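# Lower a paper shade onto a standing lamp

## Task

Put the paper shade over the lamp and lower it until its bottom edge rests on the lamp's base along its whole rim. The shade must not get creased, and the lamp must still be upright at the end.

## Robot and tools

Robot: two 6-joint arms, left_arm and right_arm. right_arm carries a right hand and left_arm a mirrored left hand. Each hand has index, middle and ring fingers plus a thumb, driven by 16 motors. A camera stand is fixed behind the arms. A loose object may get a brief push from outside now and then.

Frames: the scene frame has its origin at table-top height, midway between the nominal arm bases. +z is up, +x points out over the table, and left_arm is on the +y side. Base positions are left_arm (-0.003, +0.416, 0) m and right_arm (-0.004, -0.376, 0) m, each with a tiny yaw. Every hand pose, velocity and offset is expressed in that arm's own base frame. Fixed cameras and the table use the scene frame. Printed positions can be off by a few cm, more at long reach.

Hand point axes (right hand): +z runs along the straight fingers toward the tips, +x runs across the palm away from the thumb, and +y points out of the palm face (the palm surface is at y = -0.062 m). On the left hand, +x points toward the thumb. A rigid mast sits on the palm side at the wrist, at x +0.05 to +0.10 (sign flipped on the left hand), z -0.16 to -0.11. It can strike objects.

Row layout (48 numbers, each in [-1, 1], always all 48):
- left dx, dy, dz, rx, ry, rz
- 16 left hand motors
- left current_limit, left speed
- the same 24 for the right arm

Pose part: these are offsets, not poses. They are measured from the arm's Hand target as it stood when the action began, along that arm's base axes. 1.0 equals 0.6 m or 180 degrees. rx, ry, rz form one rotation vector about the Hand target position. All rows of one action count from the same start, so repeating an offset in a new action moves the arm further. Six zeros re-request the current Hand target.

Hand motor order: index_mcp, index_abd, index_pip, index_dip, middle_mcp, middle_abd, middle_pip, middle_dip, ring_mcp, ring_abd, ring_pip, ring_dip, thumb_cmc, thumb_axl, thumb_mcp, thumb_ipl.
- These are absolute goal angles, scaled between each hinge's two stops.
- Straight settings: mcp +0.75, abd 0.00, pip +0.58, dip +0.70, thumb_cmc +0.71, thumb_axl +0.68, thumb_mcp +0.23, thumb_ipl +0.17.
- Moving toward -1 curls fingers toward the palm and swings the thumb in front of the palm.
- Zero is a real goal. To leave a hand unchanged, send back its hand_goal, hand_current_limit and hand_speed.
- current_limit maps -1..+1 to 0..550 mA (never below 11 mA). Very low values may be too weak to lift a finger.
- speed sets hinge rate as (speed+1)/2 of 8.5 rad/s.
- Starting values are current_limit +0.4 and speed -0.6. They persist until changed.

Tools:
- execute_actions(actions, cameras): actions is a list of actions. Each action is up to 15 rows, each row lasting 1/30 s. A short table repeats its last row to fill 15 rows. Images come back only when actions is empty or cameras names them. cameras: ["all"], [] or names (cam_high 896x504 fixed; cam_left_wrist, cam_right_wrist 672x504 fisheye). An unknown name voids the call.
- move(target, speed, blend, blocking, cameras): target is one 48-number row or a list of up to 15 rows. Every row is an offset from the same starting Hand targets. The move drives each hand point on a straight line and ends when the arms settle, capped at 10 s in total. speed is m/s, 0.002 to 1, default 0.25; rotation rate is twice that in rad/s. blend is in metres and rounds corners (0 = stop at each target). blocking=false returns after about 0.5 s while the move continues. The result adds a move: line: done, off_target, moving, held or fault, plus limits=paced (pose clipped) or limits=held (steps withheld). Moves do not avoid obstacles or the other arm, and faster moves overshoot and hit harder.
- wait(seconds 0-10), stop() to brake a running move, zoom_image(camera, region [x0,y0,x1,y1], at most 504x504 px, latest image only), clear_fault(arm) after a reported torque fault, finished_scene(scene=1) to end; this is irreversible.

Results: end_effector_position (m), end_effector_quat_wxyz and velocities in the base frame; Joint positions and torques; Hand target. Per motor: hand_goal, hand_measured, hand_current_ma (positive pushes toward -1) and hand_state (moving, goal, blocked, overload). Joint velocities may read "within noise". Action calls also list positions at some steps.

Control behaviour:
- Each step clips the commanded pose to within 70 mm and 16 degrees of the measured pose.
- The hand often stops short of its Hand target. If so, send the missing distance as an offset.
- To stop pressing against something, command the target back beyond the hand point.
- Avoid paths close to an arm's own base; go around it instead.
- The clearance check holds back arm-to-arm approaches but does not always prevent contact.

Hazards to avoid:
- Hitting or pressing between the two arms, including one hand closing on the other's fingers.
- Hard hits on fixed or heavy things.
- Dropping objects, releasing moving ones, or anything ending up off the table.
- Crushing the shade, or tipping the lamp.

Fault limits:
- Torque fault: set off by contact torque at a joint limit (waist/shoulder 56.4, elbow 47, forearm roll 25.3, wrist pitch 15.2, wrist roll 16.7 N m). A held object's weight counts. Clear it with clear_fault.
- Motor overload: a hand motor at 495 mA or more for 5 s shuts down for 10 s.
- Heat: MOTOR HOT appears at 65 °C; at 80 °C the arm brakes for 30 to 60 s. Heat builds from holding loads, stretched reach or pushing at unreachable poses.

Each tool is called after "Emit:" as name([rows], argument=value, ...), one row to a line, values as JSON.

## Session

Emit:
execute_actions(actions=[])

Scene clock: 0.00 s.
left_arm: end_effector_position=(+0.2908, -0.3714, +0.3783) hand_goal=(+0.754, +0.000, +0.576, +0.696, +0.754, +0.000, +0.576, +0.696, +0.754, +0.000, +0.576, +0.696, +0.714, +0.678, +0.226, +0.168) hand_measured=(+0.754, +0.000, +0.576, +0.696, +0.754, +0.000, +0.576, +0.696, +0.754, +0.000, +0.576, +0.696, +0.714, +0.678, +0.226, +0.168) hand_current_ma=(+0, +0, +0, +0, +0, +0, +0, +0, +0, +0, +0, +0, +0, +0, +0, +0) hand_state=(goal, goal, goal, goal, goal, goal, goal, overload, goal, goal, goal, goal, goal, goal, goal, goal) hand_current_limit=0.40 hand_speed=-0.60 end_effector_quat_wxyz=(+0.399, -0.190, +0.896, -0.048) | right_arm: end_effector_position=(+0.5331, +0.1101, +0.3024) hand_goal=(+0.754, +0.000, +0.576, +0.696, +0.754, +0.000, +0.576, +0.696, +0.754, +0.000, +0.576, +0.696, +0.714, +0.678, +0.226, +0.168) hand_measured=(+0.754, +0.000, +0.576, +0.696, +0.754, +0.000, +0.576, +0.696, +0.754, +0.000, +0.576, +0.696, +0.714, +0.678, +0.226, +0.168) hand_current_ma=(+0, +0, +0, +0, +0, +0, +0, +0, +0, +0, +0, +0, +0, +0, +0, +0) hand_state=(goal, goal, goal, goal, goal, goal, goal, goal, goal, goal, goal, goal, goal, goal, goal, goal) hand_current_limit=0.40 hand_speed=-0.60 end_effector_quat_wxyz=(-0.309, -0.282, +0.906, +0.066)
Joint positions: left_arm=[-1.215 -0.19 -1.003 1.102 -0.92 -2.391] | right_arm=[0.056 -0.781 -1.614 -0.021 -1.475 -0.539]
Joint velocities: within noise
Joint torques (N m): no reading
Hand target: left_arm +0.2908, -0.3714, +0.3783; +0.399, -0.190, +0.896, -0.048 | right_arm +0.5331, +0.1101, +0.3024; -0.309, -0.282, +0.906, +0.066

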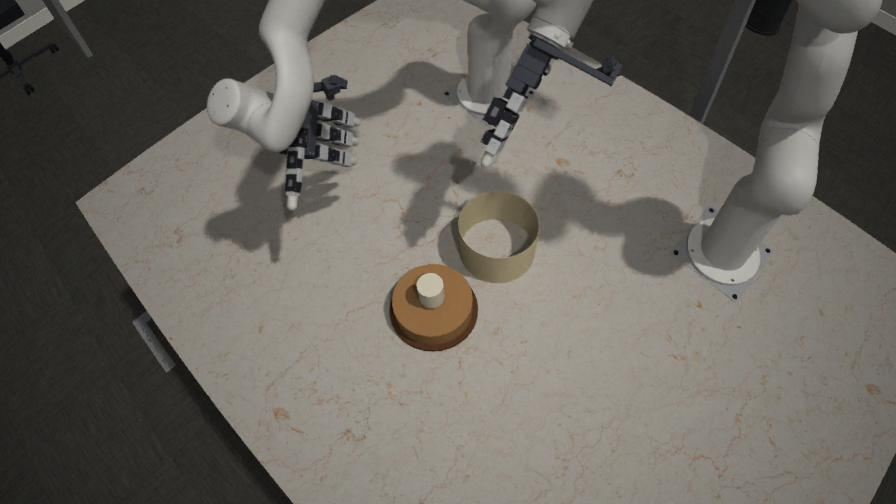

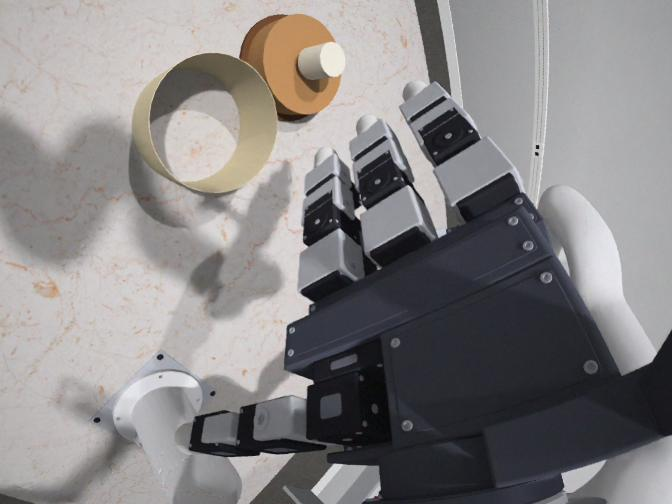

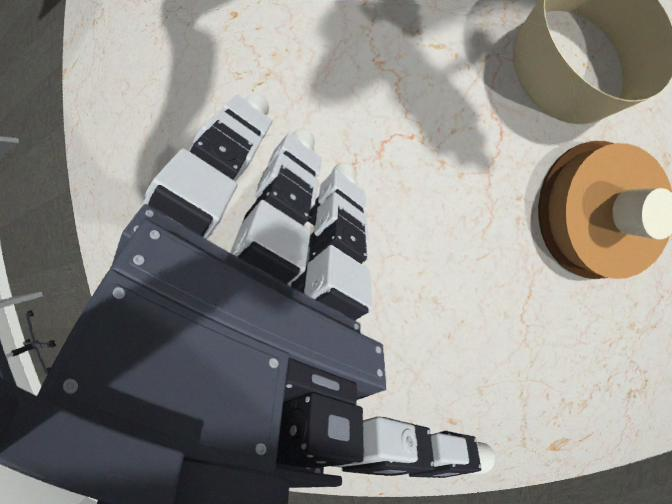

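Emit:
zoom_image(camera="cam_high", region=[350, 160, 600, 370])

Emit:
zoom_image(camera="cam_left_wrist", region=[100, 0, 400, 250])

Emit:
zoom_image(camera="cam_right_wrist", region=[450, 0, 672, 300])

Scaled by 2.016.

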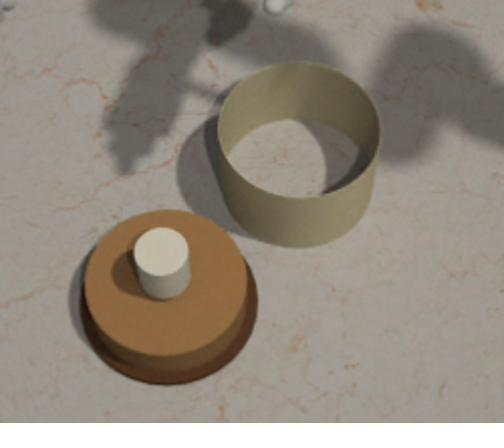

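Scaled by 1.680 from the camera's 672x504 image, which has a finer 960x720 frame.

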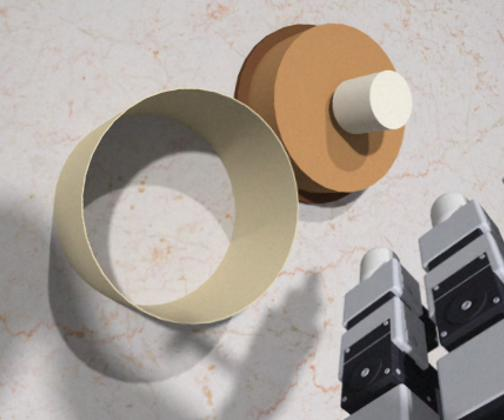

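Scaled by 1.680 from the camera's 672x504 image, which has a finer 960x720 frame.

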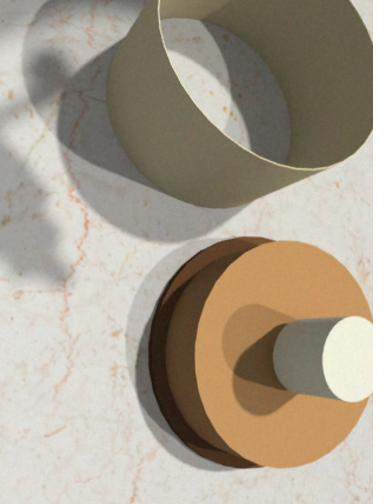

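Emit:
move(target=[0.192, 0.241, -0.022, 0.1227, 0.0645, 0.009, 0.754, 0, 0.576, 0.696, 0.754, 0, 0.576, 0.696, 0.754, 0, 0.576, 0.696, 0.714, 0.678, 0.226, 0.168, 0.4, -0.6, 0, 0, 0, 0, 0, 0, 0.754, 0, 0.576, 0.696, 0.754, 0, 0.576, 0.696, 0.754, 0, 0.576, 0.696, 0.714, 0.678, 0.226, 0.168, 0.4, -0.6], cameras=["all"])

Scene clock: 287.17 s.
left_arm: end_effector_position=(+0.4060, -0.2268, +0.3651) hand_goal=(+0.754, +0.000, +0.576, +0.696, +0.754, +0.000, +0.576, +0.696, +0.754, +0.000, +0.576, +0.696, +0.714, +0.678, +0.226, +0.168) hand_measured=(+0.754, +0.000, +0.576, +0.696, +0.754, +0.000, +0.576, +0.696, +0.754, +0.000, +0.576, +0.696, +0.714, +0.678, +0.224, +0.168) hand_current_ma=(+0, +0, +0, +0, +0, +0, +0, +0, +0, +0, +0, +0, +0, +0, -1, +0) hand_state=(goal, goal, goal, goal, goal, goal, goal, overload, goal, goal, goal, goal, goal, goal, goal, goal) hand_current_limit=0.40 hand_speed=-0.60 end_effector_quat_wxyz=(+0.336, -0.126, +0.921, +0.149) | right_arm: end_effector_position=(+0.5331, +0.1101, +0.3024) hand_goal=(+0.754, +0.000, +0.576, +0.696, +0.754, +0.000, +0.576, +0.696, +0.754, +0.000, +0.576, +0.696, +0.714, +0.678, +0.226, +0.168) hand_measured=(+0.754, +0.000, +0.576, +0.696, +0.754, +0.000, +0.576, +0.696, +0.754, +0.000, +0.576, +0.696, +0.714, +0.678, +0.224, +0.168) hand_current_ma=(-2, +0, +3, +0, -2, +0, +3, +0, -2, +0, +3, +0, +1, -3, -6, -1) hand_state=(goal, goal, goal, goal, goal, goal, goal, goal, goal, goal, goal, goal, goal, goal, goal, goal) hand_current_limit=0.40 hand_speed=-0.60 end_effector_quat_wxyz=(-0.309, -0.282, +0.906, +0.066)
Joint positions: left_arm=[-0.868 -0.268 -1.002 1.022 -0.915 -1.87] | right_arm=[0.056 -0.781 -1.614 -0.021 -1.475 -0.539]
Joint torques (N m): left_arm=[9.63 22.17 -24.19 3.94 -1.64 1.21] | right_arm=[2.07 46.45 -11.49 0.54 -1.01 -0.06]
Hand target: left_arm +0.4060, -0.2268, +0.3651; +0.336, -0.126, +0.921, +0.149 | right_arm +0.5331, +0.1101, +0.3024; -0.309, -0.282, +0.906, +0.066
Off the commanded pose: left_arm 0.000 m, 0 deg | right_arm 0.000 m, 0 deg.
move: done
camera_calibration:
cam_left_wrist: T_world_to_cam=[[0.766904, -0.497286, 0.405667, -0.607912], [-0.590947, -0.793719, 0.144193, -0.0377832], [0.25028, -0.35031, -0.902576, 0.274284], [0, 0, 0, 1]] pos_world=[0.375234, -0.236211, 0.49962]

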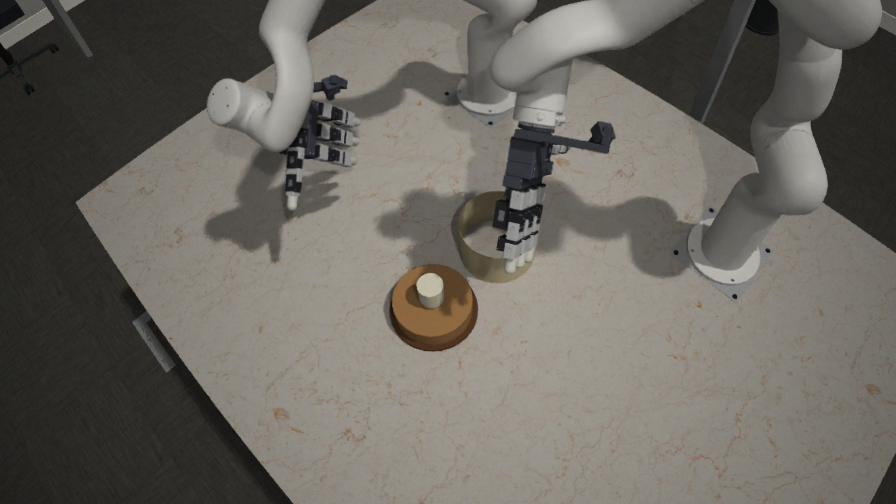

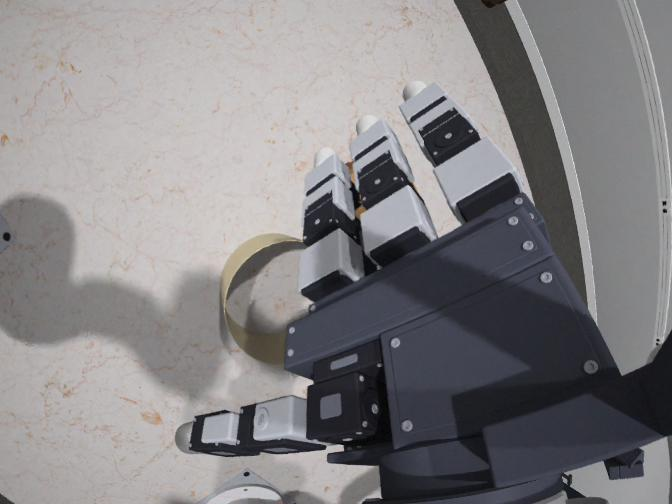

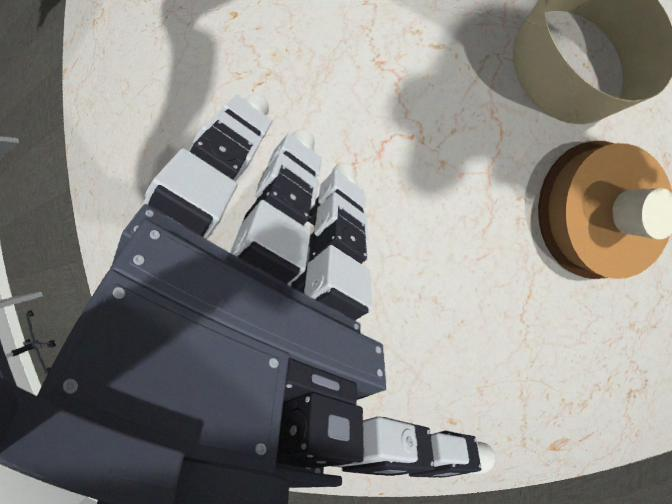

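Emit:
move(target=[0, 0, 0, 0, 0, 0, 0.754, 0, 0.576, 0.696, 0.754, 0, 0.576, 0.696, 0.754, 0, 0.576, 0.696, 0.714, 0.678, 0.226, 0.168, 0.4, -0.6, 0.057, 0.312, 0, 0, 0, 0, 0.754, 0, 0.576, 0.696, 0.754, 0, 0.576, 0.696, 0.754, 0, 0.576, 0.696, 0.714, 0.678, 0.226, 0.168, 0.4, -0.6], cameras=["all"])

Emit:
zoom_image(camera="cam_right_wrist", region=[350, 0, 672, 270])

Scene clock: 309.23 s.
left_arm: end_effector_position=(+0.4060, -0.2268, +0.3651) hand_goal=(+0.754, +0.000, +0.576, +0.696, +0.754, +0.000, +0.576, +0.696, +0.754, +0.000, +0.576, +0.696, +0.714, +0.678, +0.226, +0.168) hand_measured=(+0.754, +0.000, +0.576, +0.696, +0.754, +0.000, +0.576, +0.696, +0.754, +0.000, +0.576, +0.696, +0.714, +0.678, +0.224, +0.168) hand_current_ma=(+0, +0, +0, +0, +0, +0, +0, +0, +0, +0, +0, +0, +0, +0, -1, +0) hand_state=(goal, goal, goal, goal, goal, goal, goal, overload, goal, goal, goal, goal, goal, goal, goal, goal) hand_current_limit=0.40 hand_speed=-0.60 end_effector_quat_wxyz=(+0.336, -0.126, +0.921, +0.149) | right_arm: end_effector_position=(+0.5673, +0.2973, +0.3024) hand_goal=(+0.754, +0.000, +0.576, +0.696, +0.754, +0.000, +0.576, +0.696, +0.754, +0.000, +0.576, +0.696, +0.714, +0.678, +0.226, +0.168) hand_measured=(+0.754, +0.000, +0.576, +0.696, +0.754, +0.000, +0.576, +0.696, +0.754, +0.000, +0.576, +0.696, +0.716, +0.678, +0.224, +0.168) hand_current_ma=(+2, +0, +3, +0, +2, +0, +3, +0, +2, +0, +3, +0, +4, -3, -7, -1) hand_state=(goal, goal, goal, goal, goal, goal, goal, goal, goal, goal, goal, goal, goal, goal, goal, goal) hand_current_limit=0.40 hand_speed=-0.60 end_effector_quat_wxyz=(-0.309, -0.282, +0.906, +0.066)
Joint positions: left_arm=[-0.868 -0.268 -1.002 1.022 -0.915 -1.87] | right_arm=[0.303 -0.973 -1.941 0.126 -1.599 -0.339]
Joint torques (N m): left_arm=[9.59 22.3 -23.7 3.78 -1.54 1.02] | right_arm=[13.35 42.11 -15.62 7.66 -2.42 1.04]
Hand target: left_arm +0.4060, -0.2268, +0.3651; +0.336, -0.126, +0.921, +0.149 | right_arm +0.5673, +0.2973, +0.3024; -0.309, -0.282, +0.906, +0.066
Off the commanded pose: left_arm 0.000 m, 0 deg | right_arm 0.000 m, 0 deg.
move: done
camera_calibration:
cam_left_wrist: T_world_to_cam=[[0.766904, -0.497286, 0.405667, -0.607912], [-0.590947, -0.793719, 0.144193, -0.0377832], [0.25028, -0.35031, -0.902576, 0.274284], [0, 0, 0, 1]] pos_world=[0.375234, -0.236211, 0.49962]
cam_right_wrist: T_world_to_cam=[[0.163823, 0.961987, -0.218501, -0.277415], [0.980471, -0.134349, 0.14362, -0.600785], [0.108806, -0.237762, -0.96521, 0.424693], [0, 0, 0, 1]] pos_world=[0.58829, 0.287131, 0.435588]

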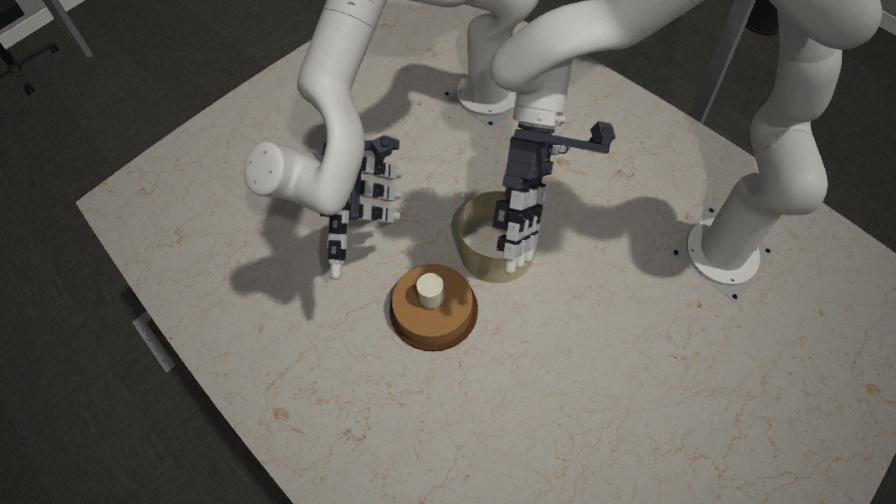

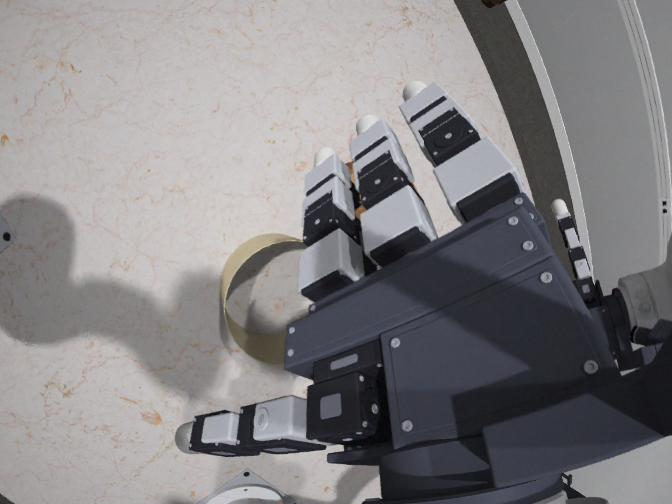

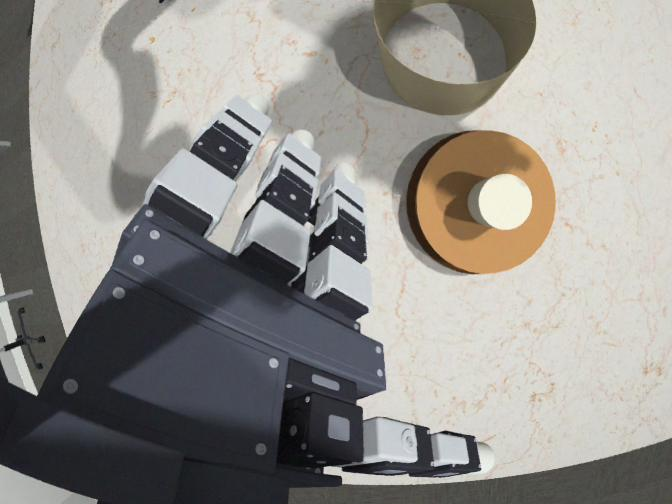

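Scaled by 1.565 from the camera's 672x504 image, which has a finer 960x720 frame.

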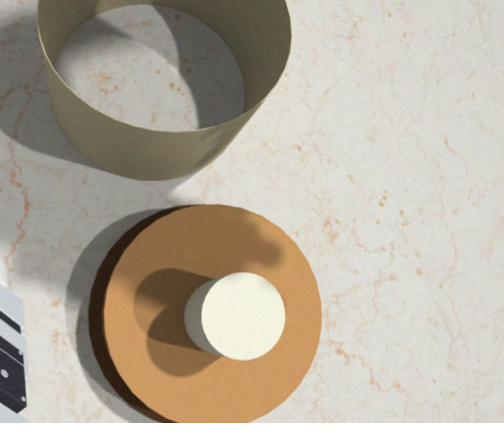

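Emit:
move(target=[0, 0, 0, 0, 0, 0, 0.754, 0, 0.576, 0.696, 0.754, 0, 0.576, 0.696, 0.754, 0, 0.576, 0.696, 0.714, 0.678, 0.226, 0.168, 0.4, -0.6, -0.15, 0, 0, 0, 0, 0, 0.754, 0, 0.576, 0.696, 0.754, 0, 0.576, 0.696, 0.754, 0, 0.576, 0.696, 0.714, 0.678, 0.226, 0.168, 0.4, -0.6], cameras=["cam_right_wrist"])

Emit:
zoom_image(camera="cam_right_wrist", region=[350, 0, 672, 210])

Emit:
zoom_image(camera="cam_right_wrist", region=[350, 170, 672, 380])

Scene clock: 341.07 s.
left_arm: end_effector_position=(+0.4060, -0.2268, +0.3651) hand_goal=(+0.754, +0.000, +0.576, +0.696, +0.754, +0.000, +0.576, +0.696, +0.754, +0.000, +0.576, +0.696, +0.714, +0.678, +0.226, +0.168) hand_measured=(+0.754, +0.000, +0.576, +0.696, +0.754, +0.000, +0.576, +0.696, +0.754, +0.000, +0.576, +0.696, +0.714, +0.678, +0.224, +0.168) hand_current_ma=(+0, +0, +0, +0, +0, +0, +0, +0, +0, +0, +0, +0, +0, +0, -1, +0) hand_state=(goal, goal, goal, goal, goal, goal, goal, overload, goal, goal, goal, goal, goal, goal, goal, goal) hand_current_limit=0.40 hand_speed=-0.60 end_effector_quat_wxyz=(+0.336, -0.126, +0.921, +0.149) | right_arm: end_effector_position=(+0.4774, +0.2973, +0.3024) hand_goal=(+0.754, +0.000, +0.576, +0.696, +0.754, +0.000, +0.576, +0.696, +0.754, +0.000, +0.576, +0.696, +0.714, +0.678, +0.226, +0.168) hand_measured=(+0.754, +0.000, +0.576, +0.696, +0.754, +0.000, +0.576, +0.696, +0.754, +0.000, +0.576, +0.696, +0.716, +0.678, +0.224, +0.168) hand_current_ma=(+2, +0, +3, +0, +2, +0, +3, +0, +2, +0, +3, +0, +4, -3, -9, -1) hand_state=(goal, goal, goal, goal, goal, goal, goal, goal, goal, goal, goal, goal, goal, goal, goal, goal) hand_current_limit=0.40 hand_speed=-0.60 end_effector_quat_wxyz=(-0.309, -0.282, +0.906, +0.066)
Joint positions: left_arm=[-0.868 -0.268 -1.002 1.022 -0.915 -1.87] | right_arm=[0.343 -0.737 -1.541 0.151 -1.433 -0.331]
Joint torques (N m): left_arm=[10.26 22.6 -23.69 3.91 -1.53 0.93] | right_arm=[15.18 54.95 -8.44 7.44 0.6 1.04]
Hand target: left_arm +0.4060, -0.2268, +0.3651; +0.336, -0.126, +0.921, +0.149 | right_arm +0.4773, +0.2973, +0.3024; -0.309, -0.282, +0.906, +0.066
Off the commanded pose: left_arm 0.000 m, 0 deg | right_arm 0.000 m, 0 deg.
move: done
camera_calibration:
cam_right_wrist: T_world_to_cam=[[0.163748, 0.962001, -0.218496, -0.262657], [0.980473, -0.134255, 0.143699, -0.512702], [0.108904, -0.237759, -0.9652, 0.434421], [0, 0, 0, 1]] pos_world=[0.49839, 0.287131, 0.435588]
Images, in order (width x height): cam_right_wrist 672x504.

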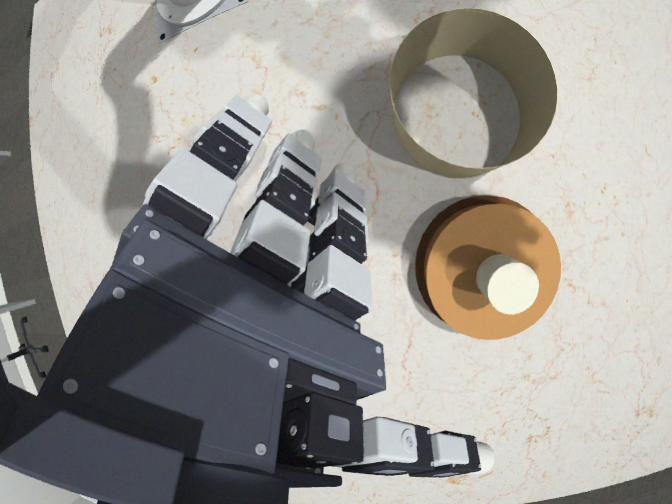

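Scaled by 1.565 from the camera's 672x504 image, which has a finer 960x720 frame.

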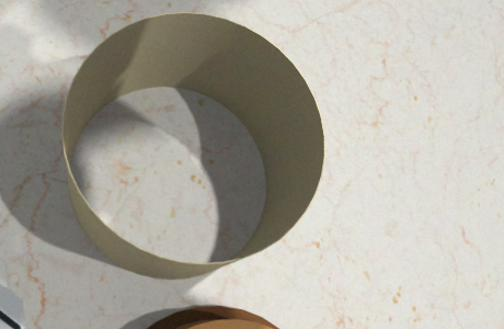

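Scaled by 1.565 from the camera's 672x504 image, which has a finer 960x720 frame.

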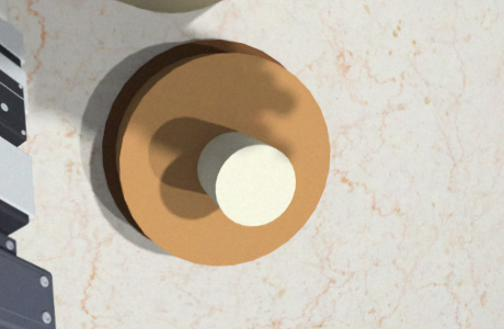

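Emit:
zoom_image(camera="cam_right_wrist", region=[380, 80, 560, 190])

Emit:
zoom_image(camera="cam_right_wrist", region=[380, 0, 560, 110])

Emit:
zoom_image(camera="cam_right_wrist", region=[400, 180, 580, 350])

Scaled by 2.800 from the camera's 672x504 image, which has a finer 960x720 frame.

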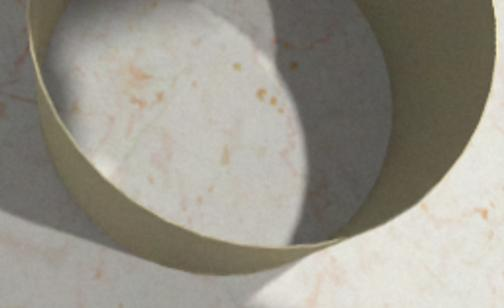

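Scaled by 2.800 from the camera's 672x504 image, which has a finer 960x720 frame.

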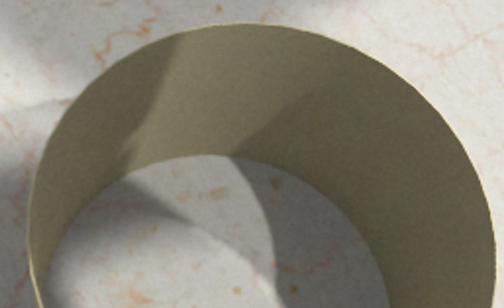

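Scaled by 2.800 from the camera's 672x504 image, which has a finer 960x720 frame.

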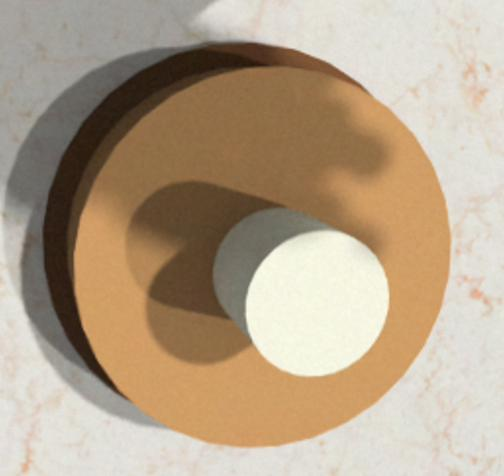

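Emit:
move(target=[-0.1427, 0.094, -0.0418, -0.3548, 0.0688, 0.1843, 0.754, 0, 0.576, 0.696, 0.754, 0, 0.576, 0.696, 0.754, 0, 0.576, 0.696, 0.714, 0.678, 0.226, 0.168, 0.4, -0.6, 0, 0, 0, 0, 0, 0, 0.754, 0, 0.576, 0.696, 0.754, 0, 0.576, 0.696, 0.754, 0, 0.576, 0.696, 0.714, 0.678, 0.226, 0.168, 0.4, -0.6], cameras=["cam_high", "cam_left_wrist"])

Scene clock: 526.10 s.
left_arm: end_effector_position=(+0.3204, -0.1704, +0.3400) hand_goal=(+0.754, +0.000, +0.576, +0.696, +0.754, +0.000, +0.576, +0.696, +0.754, +0.000, +0.576, +0.696, +0.714, +0.678, +0.226, +0.168) hand_measured=(+0.750, +0.000, +0.576, +0.696, +0.750, +0.000, +0.576, +0.696, +0.750, +0.000, +0.576, +0.696, +0.712, +0.678, +0.224, +0.168) hand_current_ma=(-3, +0, +0, +0, -3, +0, +0, +0, -3, +0, +0, +0, -1, +0, -2, +0) hand_state=(goal, goal, goal, goal, goal, goal, goal, overload, goal, goal, goal, goal, goal, goal, goal, goal) hand_current_limit=0.40 hand_speed=-0.60 end_effector_quat_wxyz=(+0.071, -0.510, +0.818, -0.256) | right_arm: end_effector_position=(+0.4773, +0.2973, +0.3024) hand_goal=(+0.754, +0.000, +0.576, +0.696, +0.754, +0.000, +0.576, +0.696, +0.754, +0.000, +0.576, +0.696, +0.714, +0.678, +0.226, +0.168) hand_measured=(+0.754, +0.000, +0.576, +0.696, +0.754, +0.000, +0.576, +0.696, +0.754, +0.000, +0.576, +0.696, +0.716, +0.678, +0.224, +0.168) hand_current_ma=(+2, +0, +3, +0, +2, +0, +3, +0, +2, +0, +3, +0, +4, -3, -9, -1) hand_state=(goal, goal, goal, goal, goal, goal, goal, goal, goal, goal, goal, goal, goal, goal, goal, goal) hand_current_limit=0.40 hand_speed=-0.60 end_effector_quat_wxyz=(-0.309, -0.282, +0.906, +0.066)
Joint positions: left_arm=[-0.318 0.214 -0.614 -0.586 -0.39 -0.937] | right_arm=[0.343 -0.737 -1.541 0.151 -1.433 -0.331]
Joint torques (N m): left_arm=[10.09 23.76 -15.16 -2.32 -0.73 1.12] | right_arm=[11.82 53.67 -8.31 6.73 -2.41 0.79]
Hand target: left_arm +0.3204, -0.1704, +0.3400; +0.071, -0.510, +0.818, -0.256 | right_arm +0.4773, +0.2973, +0.3024; -0.309, -0.282, +0.906, +0.066
Off the commanded pose: left_arm 0.000 m, 0 deg | right_arm 0.000 m, 0 deg.
move: done
camera_calibration:
cam_left_wrist: T_world_to_cam=[[0.859225, 0.458784, 0.226383, -0.309784], [-0.0814687, -0.314154, 0.94587, -0.394042], [0.50507, -0.831158, -0.232552, -0.0985501], [0, 0, 0, 1]] pos_world=[0.283847, -0.0635762, 0.419924]
Images, in order (width x height): cam_high 896x504, cam_left_wrist 672x504.

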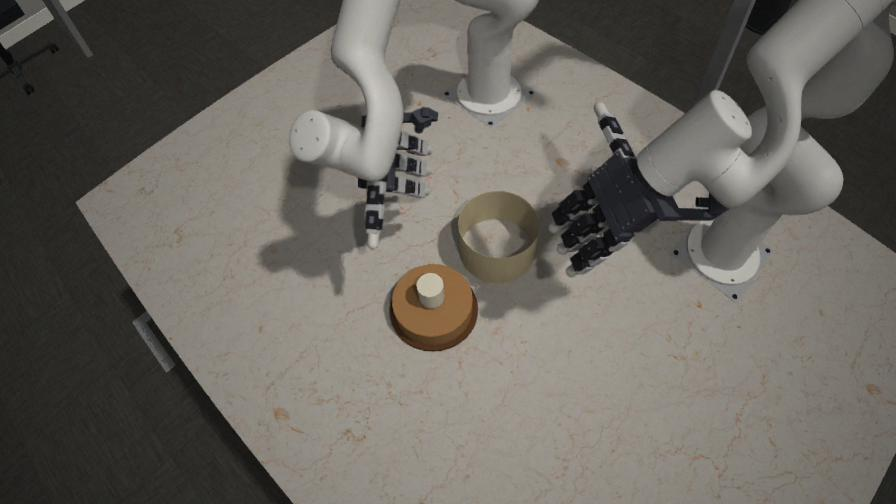

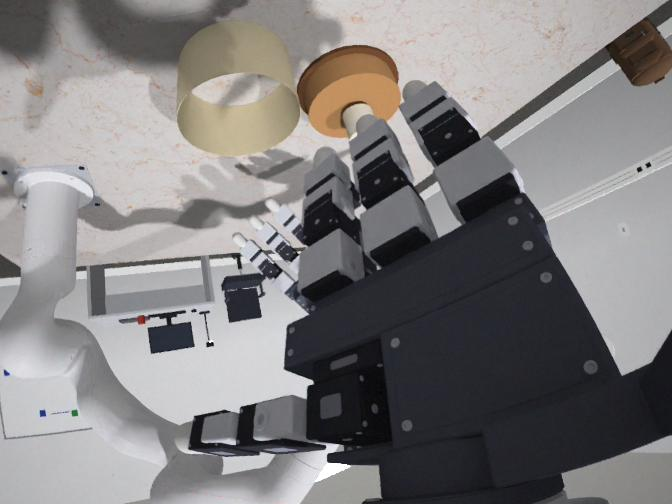

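Emit:
move(target=[0, 0, 0, 0, 0, 0, 0.754, 0, 0.576, 0.696, 0.754, 0, 0.576, 0.696, 0.754, 0, 0.576, 0.696, 0.714, 0.678, 0.226, 0.168, 0.4, -0.6, -0.2265, 0.0893, -0.0207, 0.1089, -0.7037, 0.4923, 0.2055, 0, -0.299, 0.362, 0.2055, 0, -0.299, 0.362, 0.754, 0, 0.576, 0.696, -0.671, 0.678, 0.112, 0.1135, 0.4, -0.7], cameras=["all"])

Scene clock: 545.50 s.
left_arm: end_effector_position=(+0.3204, -0.1704, +0.3400) hand_goal=(+0.754, +0.000, +0.576, +0.696, +0.754, +0.000, +0.576, +0.696, +0.754, +0.000, +0.576, +0.696, +0.714, +0.678, +0.226, +0.168) hand_measured=(+0.750, +0.000, +0.576, +0.696, +0.750, +0.000, +0.576, +0.696, +0.750, +0.000, +0.576, +0.696, +0.712, +0.678, +0.224, +0.168) hand_current_ma=(-3, +0, +0, +0, -3, +0, +0, +0, -3, +0, +0, +0, -1, +0, -2, +0) hand_state=(goal, goal, goal, goal, goal, goal, goal, overload, goal, goal, goal, goal, goal, goal, goal, goal) hand_current_limit=0.40 hand_speed=-0.60 end_effector_quat_wxyz=(+0.071, -0.510, +0.818, -0.256) | right_arm: end_effector_position=(+0.3414, +0.3509, +0.2900) hand_goal=(+0.206, +0.000, -0.298, +0.362, +0.206, +0.000, -0.298, +0.362, +0.754, +0.000, +0.576, +0.696, -0.670, +0.678, +0.112, +0.114) hand_measured=(+0.202, +0.000, -0.294, +0.366, +0.202, +0.000, -0.294, +0.366, +0.746, +0.000, +0.576, +0.696, -0.668, +0.678, +0.110, +0.114) hand_current_ma=(-14, +0, +11, +12, -14, +0, +14, +13, -34, +0, +1, +0, +4, -3, -6, +4) hand_state=(goal, goal, goal, goal, goal, goal, goal, goal, goal, goal, goal, goal, goal, goal, goal, goal) hand_current_limit=0.40 hand_speed=-0.70 end_effector_quat_wxyz=(+0.654, -0.653, +0.270, -0.271)
Joint positions: left_arm=[-0.318 0.214 -0.614 -0.586 -0.39 -0.937] | right_arm=[0.726 -0.061 -0.299 -3.204 -1.334 1.584]
Joint torques (N m): left_arm=[10.2 24.46 -15.68 -2.75 -0.82 1.08] | right_arm=[-14.79 9.81 -5.3 -6.62 -3.12 -1.03]
Hand target: left_arm +0.3204, -0.1704, +0.3400; +0.071, -0.510, +0.818, -0.256 | right_arm +0.3414, +0.3509, +0.2900; +0.654, -0.653, +0.270, -0.271
Off the commanded pose: left_arm 0.000 m, 0 deg | right_arm 0.000 m, 0 deg.
move: done
camera_calibration:
cam_left_wrist: T_world_to_cam=[[0.859214, 0.458803, 0.226388, -0.309782], [-0.0815163, -0.314076, 0.945892, -0.394032], [0.505081, -0.831178, -0.232458, -0.0985946], [0, 0, 0, 1]] pos_world=[0.283847, -0.0635765, 0.419924]
cam_right_wrist: T_world_to_cam=[[-0.513691, 0.548514, -0.659738, 0.209774], [-0.83548, -0.144871, 0.530081, 0.141334], [0.19518, 0.823495, 0.532691, -0.386248], [0, 0, 0, 1]] pos_world=[0.301229, 0.223485, 0.269228]

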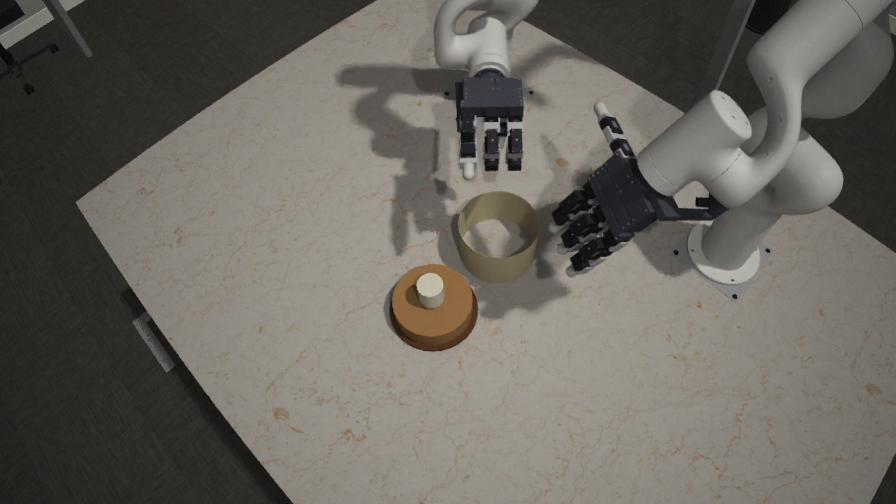

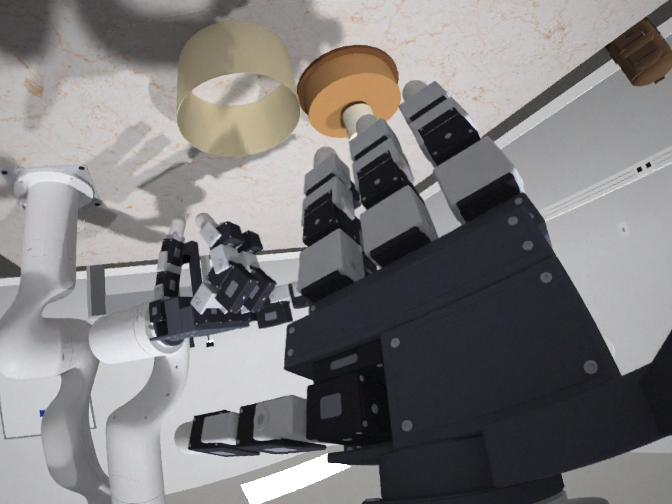

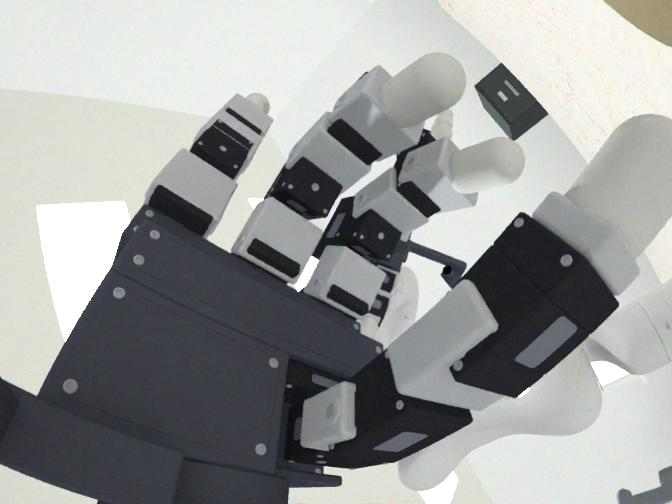

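Emit:
zoom_image(camera="cam_left_wrist", region=[130, 180, 300, 350])

Emit:
zoom_image(camera="cam_left_wrist", region=[160, 10, 420, 170])

Scaled by 2.965 from the camera's 672x504 image, which has a finer 960x720 frame.

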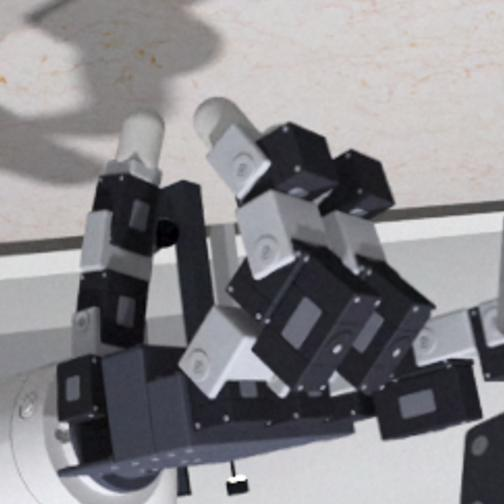

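Scaled by 1.938 from the camera's 672x504 image, which has a finer 960x720 frame.

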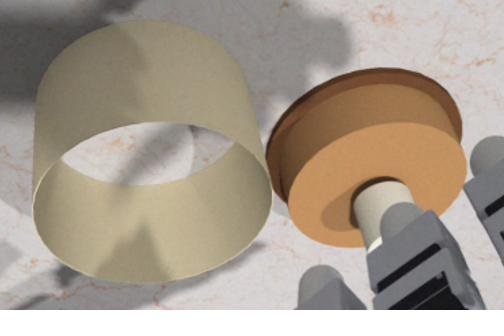

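Emit:
move(target=[0, 0, 0, 0, 0, 0, 0.754, 0, 0.576, 0.696, 0.754, 0, 0.576, 0.696, 0.754, 0, 0.576, 0.696, 0.714, 0.678, 0.226, 0.168, 0.4, -0.6, 0, 0, -0.2, 0, 0, 0, 0.2055, 0, -0.299, 0.362, 0.2055, 0, -0.299, 0.362, 0.754, 0, 0.576, 0.696, -0.671, 0.678, 0.112, 0.1135, 0.4, -0.7], cameras=["all"], speed=0.12)

Emit:
zoom_image(camera="cam_left_wrist", region=[130, 10, 330, 250])

Scene clock: 593.87 s.
left_arm: end_effector_position=(+0.3204, -0.1704, +0.3400) hand_goal=(+0.754, +0.000, +0.576, +0.696, +0.754, +0.000, +0.576, +0.696, +0.754, +0.000, +0.576, +0.696, +0.714, +0.678, +0.226, +0.168) hand_measured=(+0.750, +0.000, +0.576, +0.696, +0.750, +0.000, +0.576, +0.696, +0.750, +0.000, +0.576, +0.696, +0.712, +0.678, +0.224, +0.168) hand_current_ma=(-3, +0, +0, +0, -3, +0, +0, +0, -3, +0, +0, +0, -1, +0, -2, +0) hand_state=(goal, goal, goal, goal, goal, goal, goal, overload, goal, goal, goal, goal, goal, goal, goal, goal) hand_current_limit=0.40 hand_speed=-0.60 end_effector_quat_wxyz=(+0.071, -0.510, +0.818, -0.256) | right_arm: end_effector_position=(+0.3415, +0.3509, +0.1700) hand_goal=(+0.206, +0.000, -0.298, +0.362, +0.206, +0.000, -0.298, +0.362, +0.754, +0.000, +0.576, +0.696, -0.670, +0.678, +0.112, +0.114) hand_measured=(+0.202, +0.000, -0.296, +0.366, +0.202, +0.000, -0.294, +0.366, +0.746, +0.000, +0.576, +0.696, -0.668, +0.678, +0.110, +0.114) hand_current_ma=(-17, +0, +11, +12, -17, +0, +14, +13, -38, +0, +0, +0, +4, -3, -6, +4) hand_state=(goal, goal, goal, goal, goal, goal, goal, goal, goal, goal, goal, goal, goal, goal, goal, goal) hand_current_limit=0.40 hand_speed=-0.70 end_effector_quat_wxyz=(+0.654, -0.653, +0.270, -0.271)
Joint positions: left_arm=[-0.318 0.214 -0.614 -0.586 -0.39 -0.937] | right_arm=[0.726 -0.53 -0.353 -3.203 -1.748 1.559]
Joint torques (N m): left_arm=[10.88 24.31 -15.3 -2.86 -0.77 1.05] | right_arm=[-12.32 19.02 -8.43 -6.18 -3.14 -1.12]
Hand target: left_arm +0.3204, -0.1704, +0.3400; +0.071, -0.510, +0.818, -0.256 | right_arm +0.3414, +0.3509, +0.1700; +0.654, -0.653, +0.270, -0.271
Off the commanded pose: left_arm 0.000 m, 0 deg | right_arm 0.000 m, 0 deg.
move: done
camera_calibration:
cam_left_wrist: T_world_to_cam=[[0.859214, 0.458803, 0.226388, -0.309782], [-0.0815163, -0.314076, 0.945892, -0.394032], [0.505081, -0.831178, -0.232458, -0.0985946], [0, 0, 0, 1]] pos_world=[0.283847, -0.0635765, 0.419924]
cam_right_wrist: T_world_to_cam=[[-0.513691, 0.548514, -0.659738, 0.130605], [-0.83548, -0.144871, 0.530081, 0.204944], [0.19518, 0.823495, 0.532691, -0.322325], [0, 0, 0, 1]] pos_world=[0.301229, 0.223485, 0.149228]

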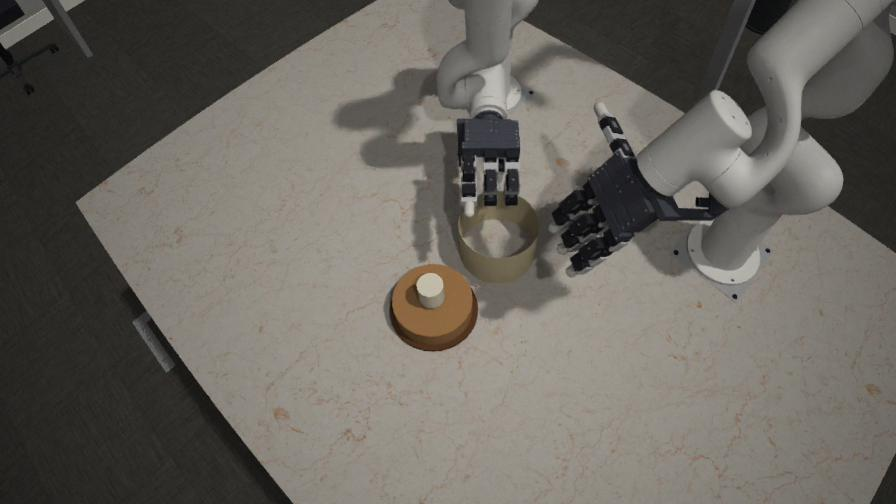

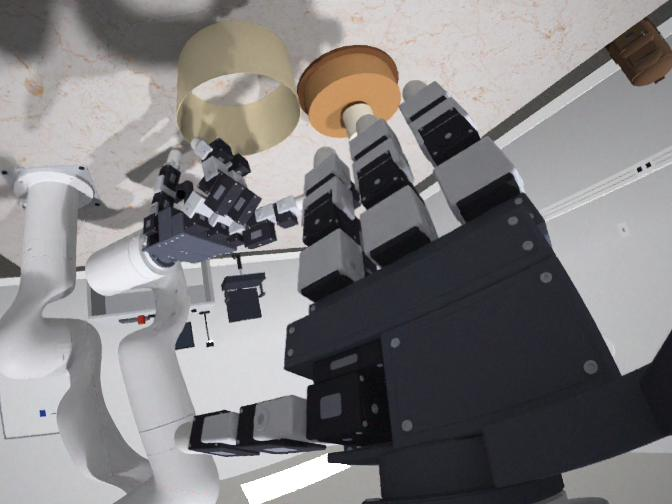

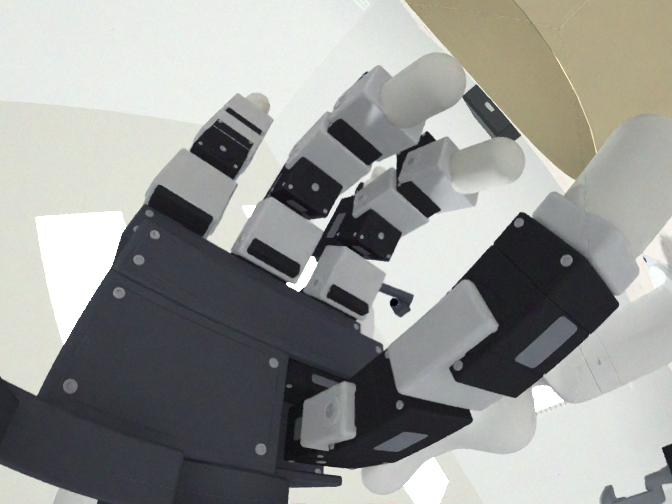

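Scaled by 2.100 from the camera's 672x504 image, which has a finer 960x720 frame.

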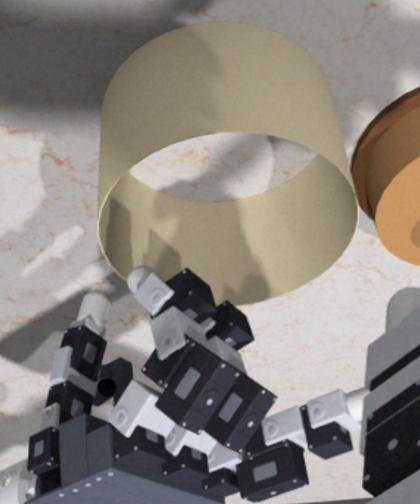

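Emit:
move(target=[0, 0, 0, 0, 0, 0, 0.754, 0, 0.576, 0.696, 0.754, 0, 0.576, 0.696, 0.754, 0, 0.576, 0.696, 0.714, 0.678, 0.226, 0.168, 0.4, -0.6, 0, 0, -0.08, 0, 0, 0, 0.2055, 0, -0.299, 0.362, 0.2055, 0, -0.299, 0.362, 0.754, 0, 0.576, 0.696, -0.671, 0.678, 0.112, 0.1135, 0.4, -0.7], cameras=["all"], speed=0.06)

Emit:
zoom_image(camera="cam_left_wrist", region=[130, 10, 330, 250])

Scene clock: 601.10 s.
left_arm: end_effector_position=(+0.3204, -0.1704, +0.3400) hand_goal=(+0.754, +0.000, +0.576, +0.696, +0.754, +0.000, +0.576, +0.696, +0.754, +0.000, +0.576, +0.696, +0.714, +0.678, +0.226, +0.168) hand_measured=(+0.750, +0.000, +0.576, +0.696, +0.750, +0.000, +0.576, +0.696, +0.750, +0.000, +0.576, +0.696, +0.712, +0.678, +0.224, +0.168) hand_current_ma=(-3, +0, +0, +0, -3, +0, +0, +0, -3, +0, +0, +0, -1, +0, -2, +0) hand_state=(goal, goal, goal, goal, goal, goal, goal, overload, goal, goal, goal, goal, goal, goal, goal, goal) hand_current_limit=0.40 hand_speed=-0.60 end_effector_quat_wxyz=(+0.071, -0.510, +0.818, -0.256) | right_arm: end_effector_position=(+0.3415, +0.3509, +0.1220) hand_goal=(+0.206, +0.000, -0.298, +0.362, +0.206, +0.000, -0.298, +0.362, +0.754, +0.000, +0.576, +0.696, -0.670, +0.678, +0.112, +0.114) hand_measured=(+0.202, +0.000, -0.296, +0.366, +0.202, +0.000, -0.294, +0.366, +0.744, +0.000, +0.576, +0.696, -0.668, +0.678, +0.110, +0.114) hand_current_ma=(-17, +0, +11, +12, -17, +0, +13, +13, -39, +0, +0, +0, +4, -3, -6, +4) hand_state=(goal, goal, goal, goal, goal, goal, goal, goal, goal, goal, goal, goal, goal, goal, goal, goal) hand_current_limit=0.40 hand_speed=-0.70 end_effector_quat_wxyz=(+0.654, -0.653, +0.270, -0.271)
Joint positions: left_arm=[-0.318 0.214 -0.614 -0.586 -0.39 -0.937] | right_arm=[0.726 -0.716 -0.408 -3.205 -1.879 1.55]
Joint torques (N m): left_arm=[9.14 23.22 -15.29 -2.68 -0.76 1.11] | right_arm=[3.6 22.83 -6.39 -5.44 -3.09 -1.04]
Hand target: left_arm +0.3204, -0.1704, +0.3400; +0.071, -0.510, +0.818, -0.256 | right_arm +0.3414, +0.3509, +0.1220; +0.654, -0.653, +0.270, -0.271
Off the commanded pose: left_arm 0.000 m, 0 deg | right_arm 0.000 m, 0 deg.
move: done
camera_calibration:
cam_left_wrist: T_world_to_cam=[[0.859214, 0.458803, 0.226388, -0.309782], [-0.0815163, -0.314076, 0.945892, -0.394032], [0.505081, -0.831178, -0.232458, -0.0985946], [0, 0, 0, 1]] pos_world=[0.283847, -0.0635765, 0.419924]
cam_right_wrist: T_world_to_cam=[[-0.513746, 0.548504, -0.659703, 0.0989534], [-0.835446, -0.144907, 0.530124, 0.230381], [0.19518, 0.823496, 0.532691, -0.296756], [0, 0, 0, 1]] pos_world=[0.301229, 0.223485, 0.101228]

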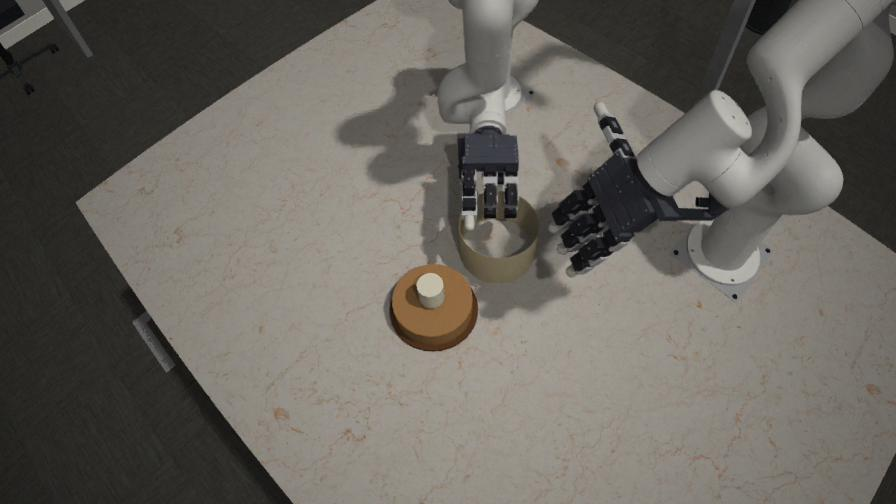

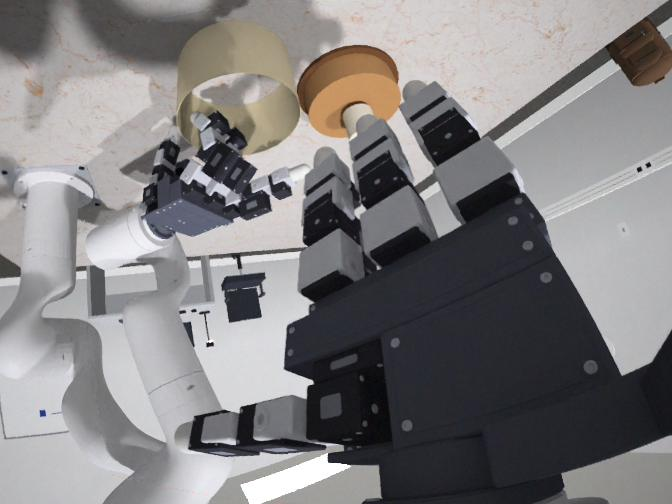

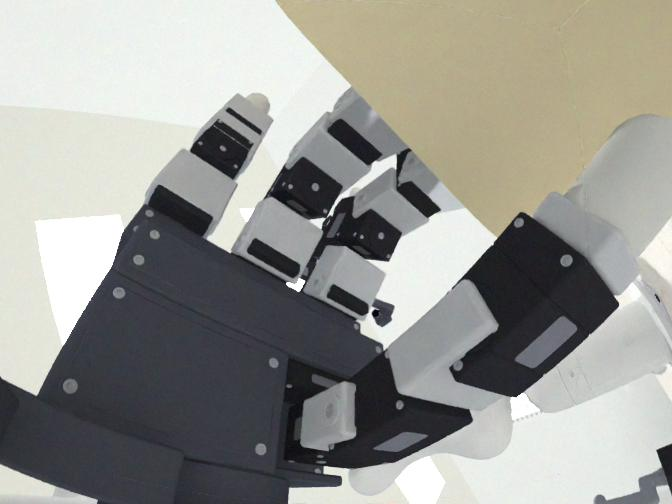

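Scaled by 2.100 from the camera's 672x504 image, which has a finer 960x720 frame.

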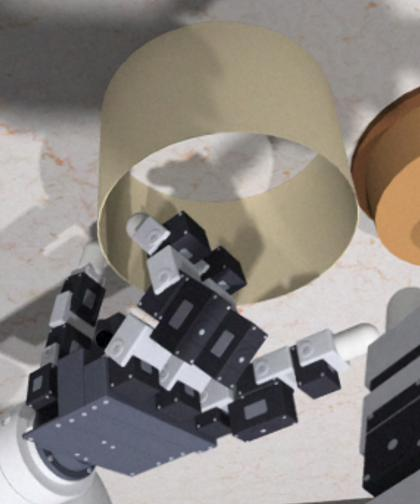

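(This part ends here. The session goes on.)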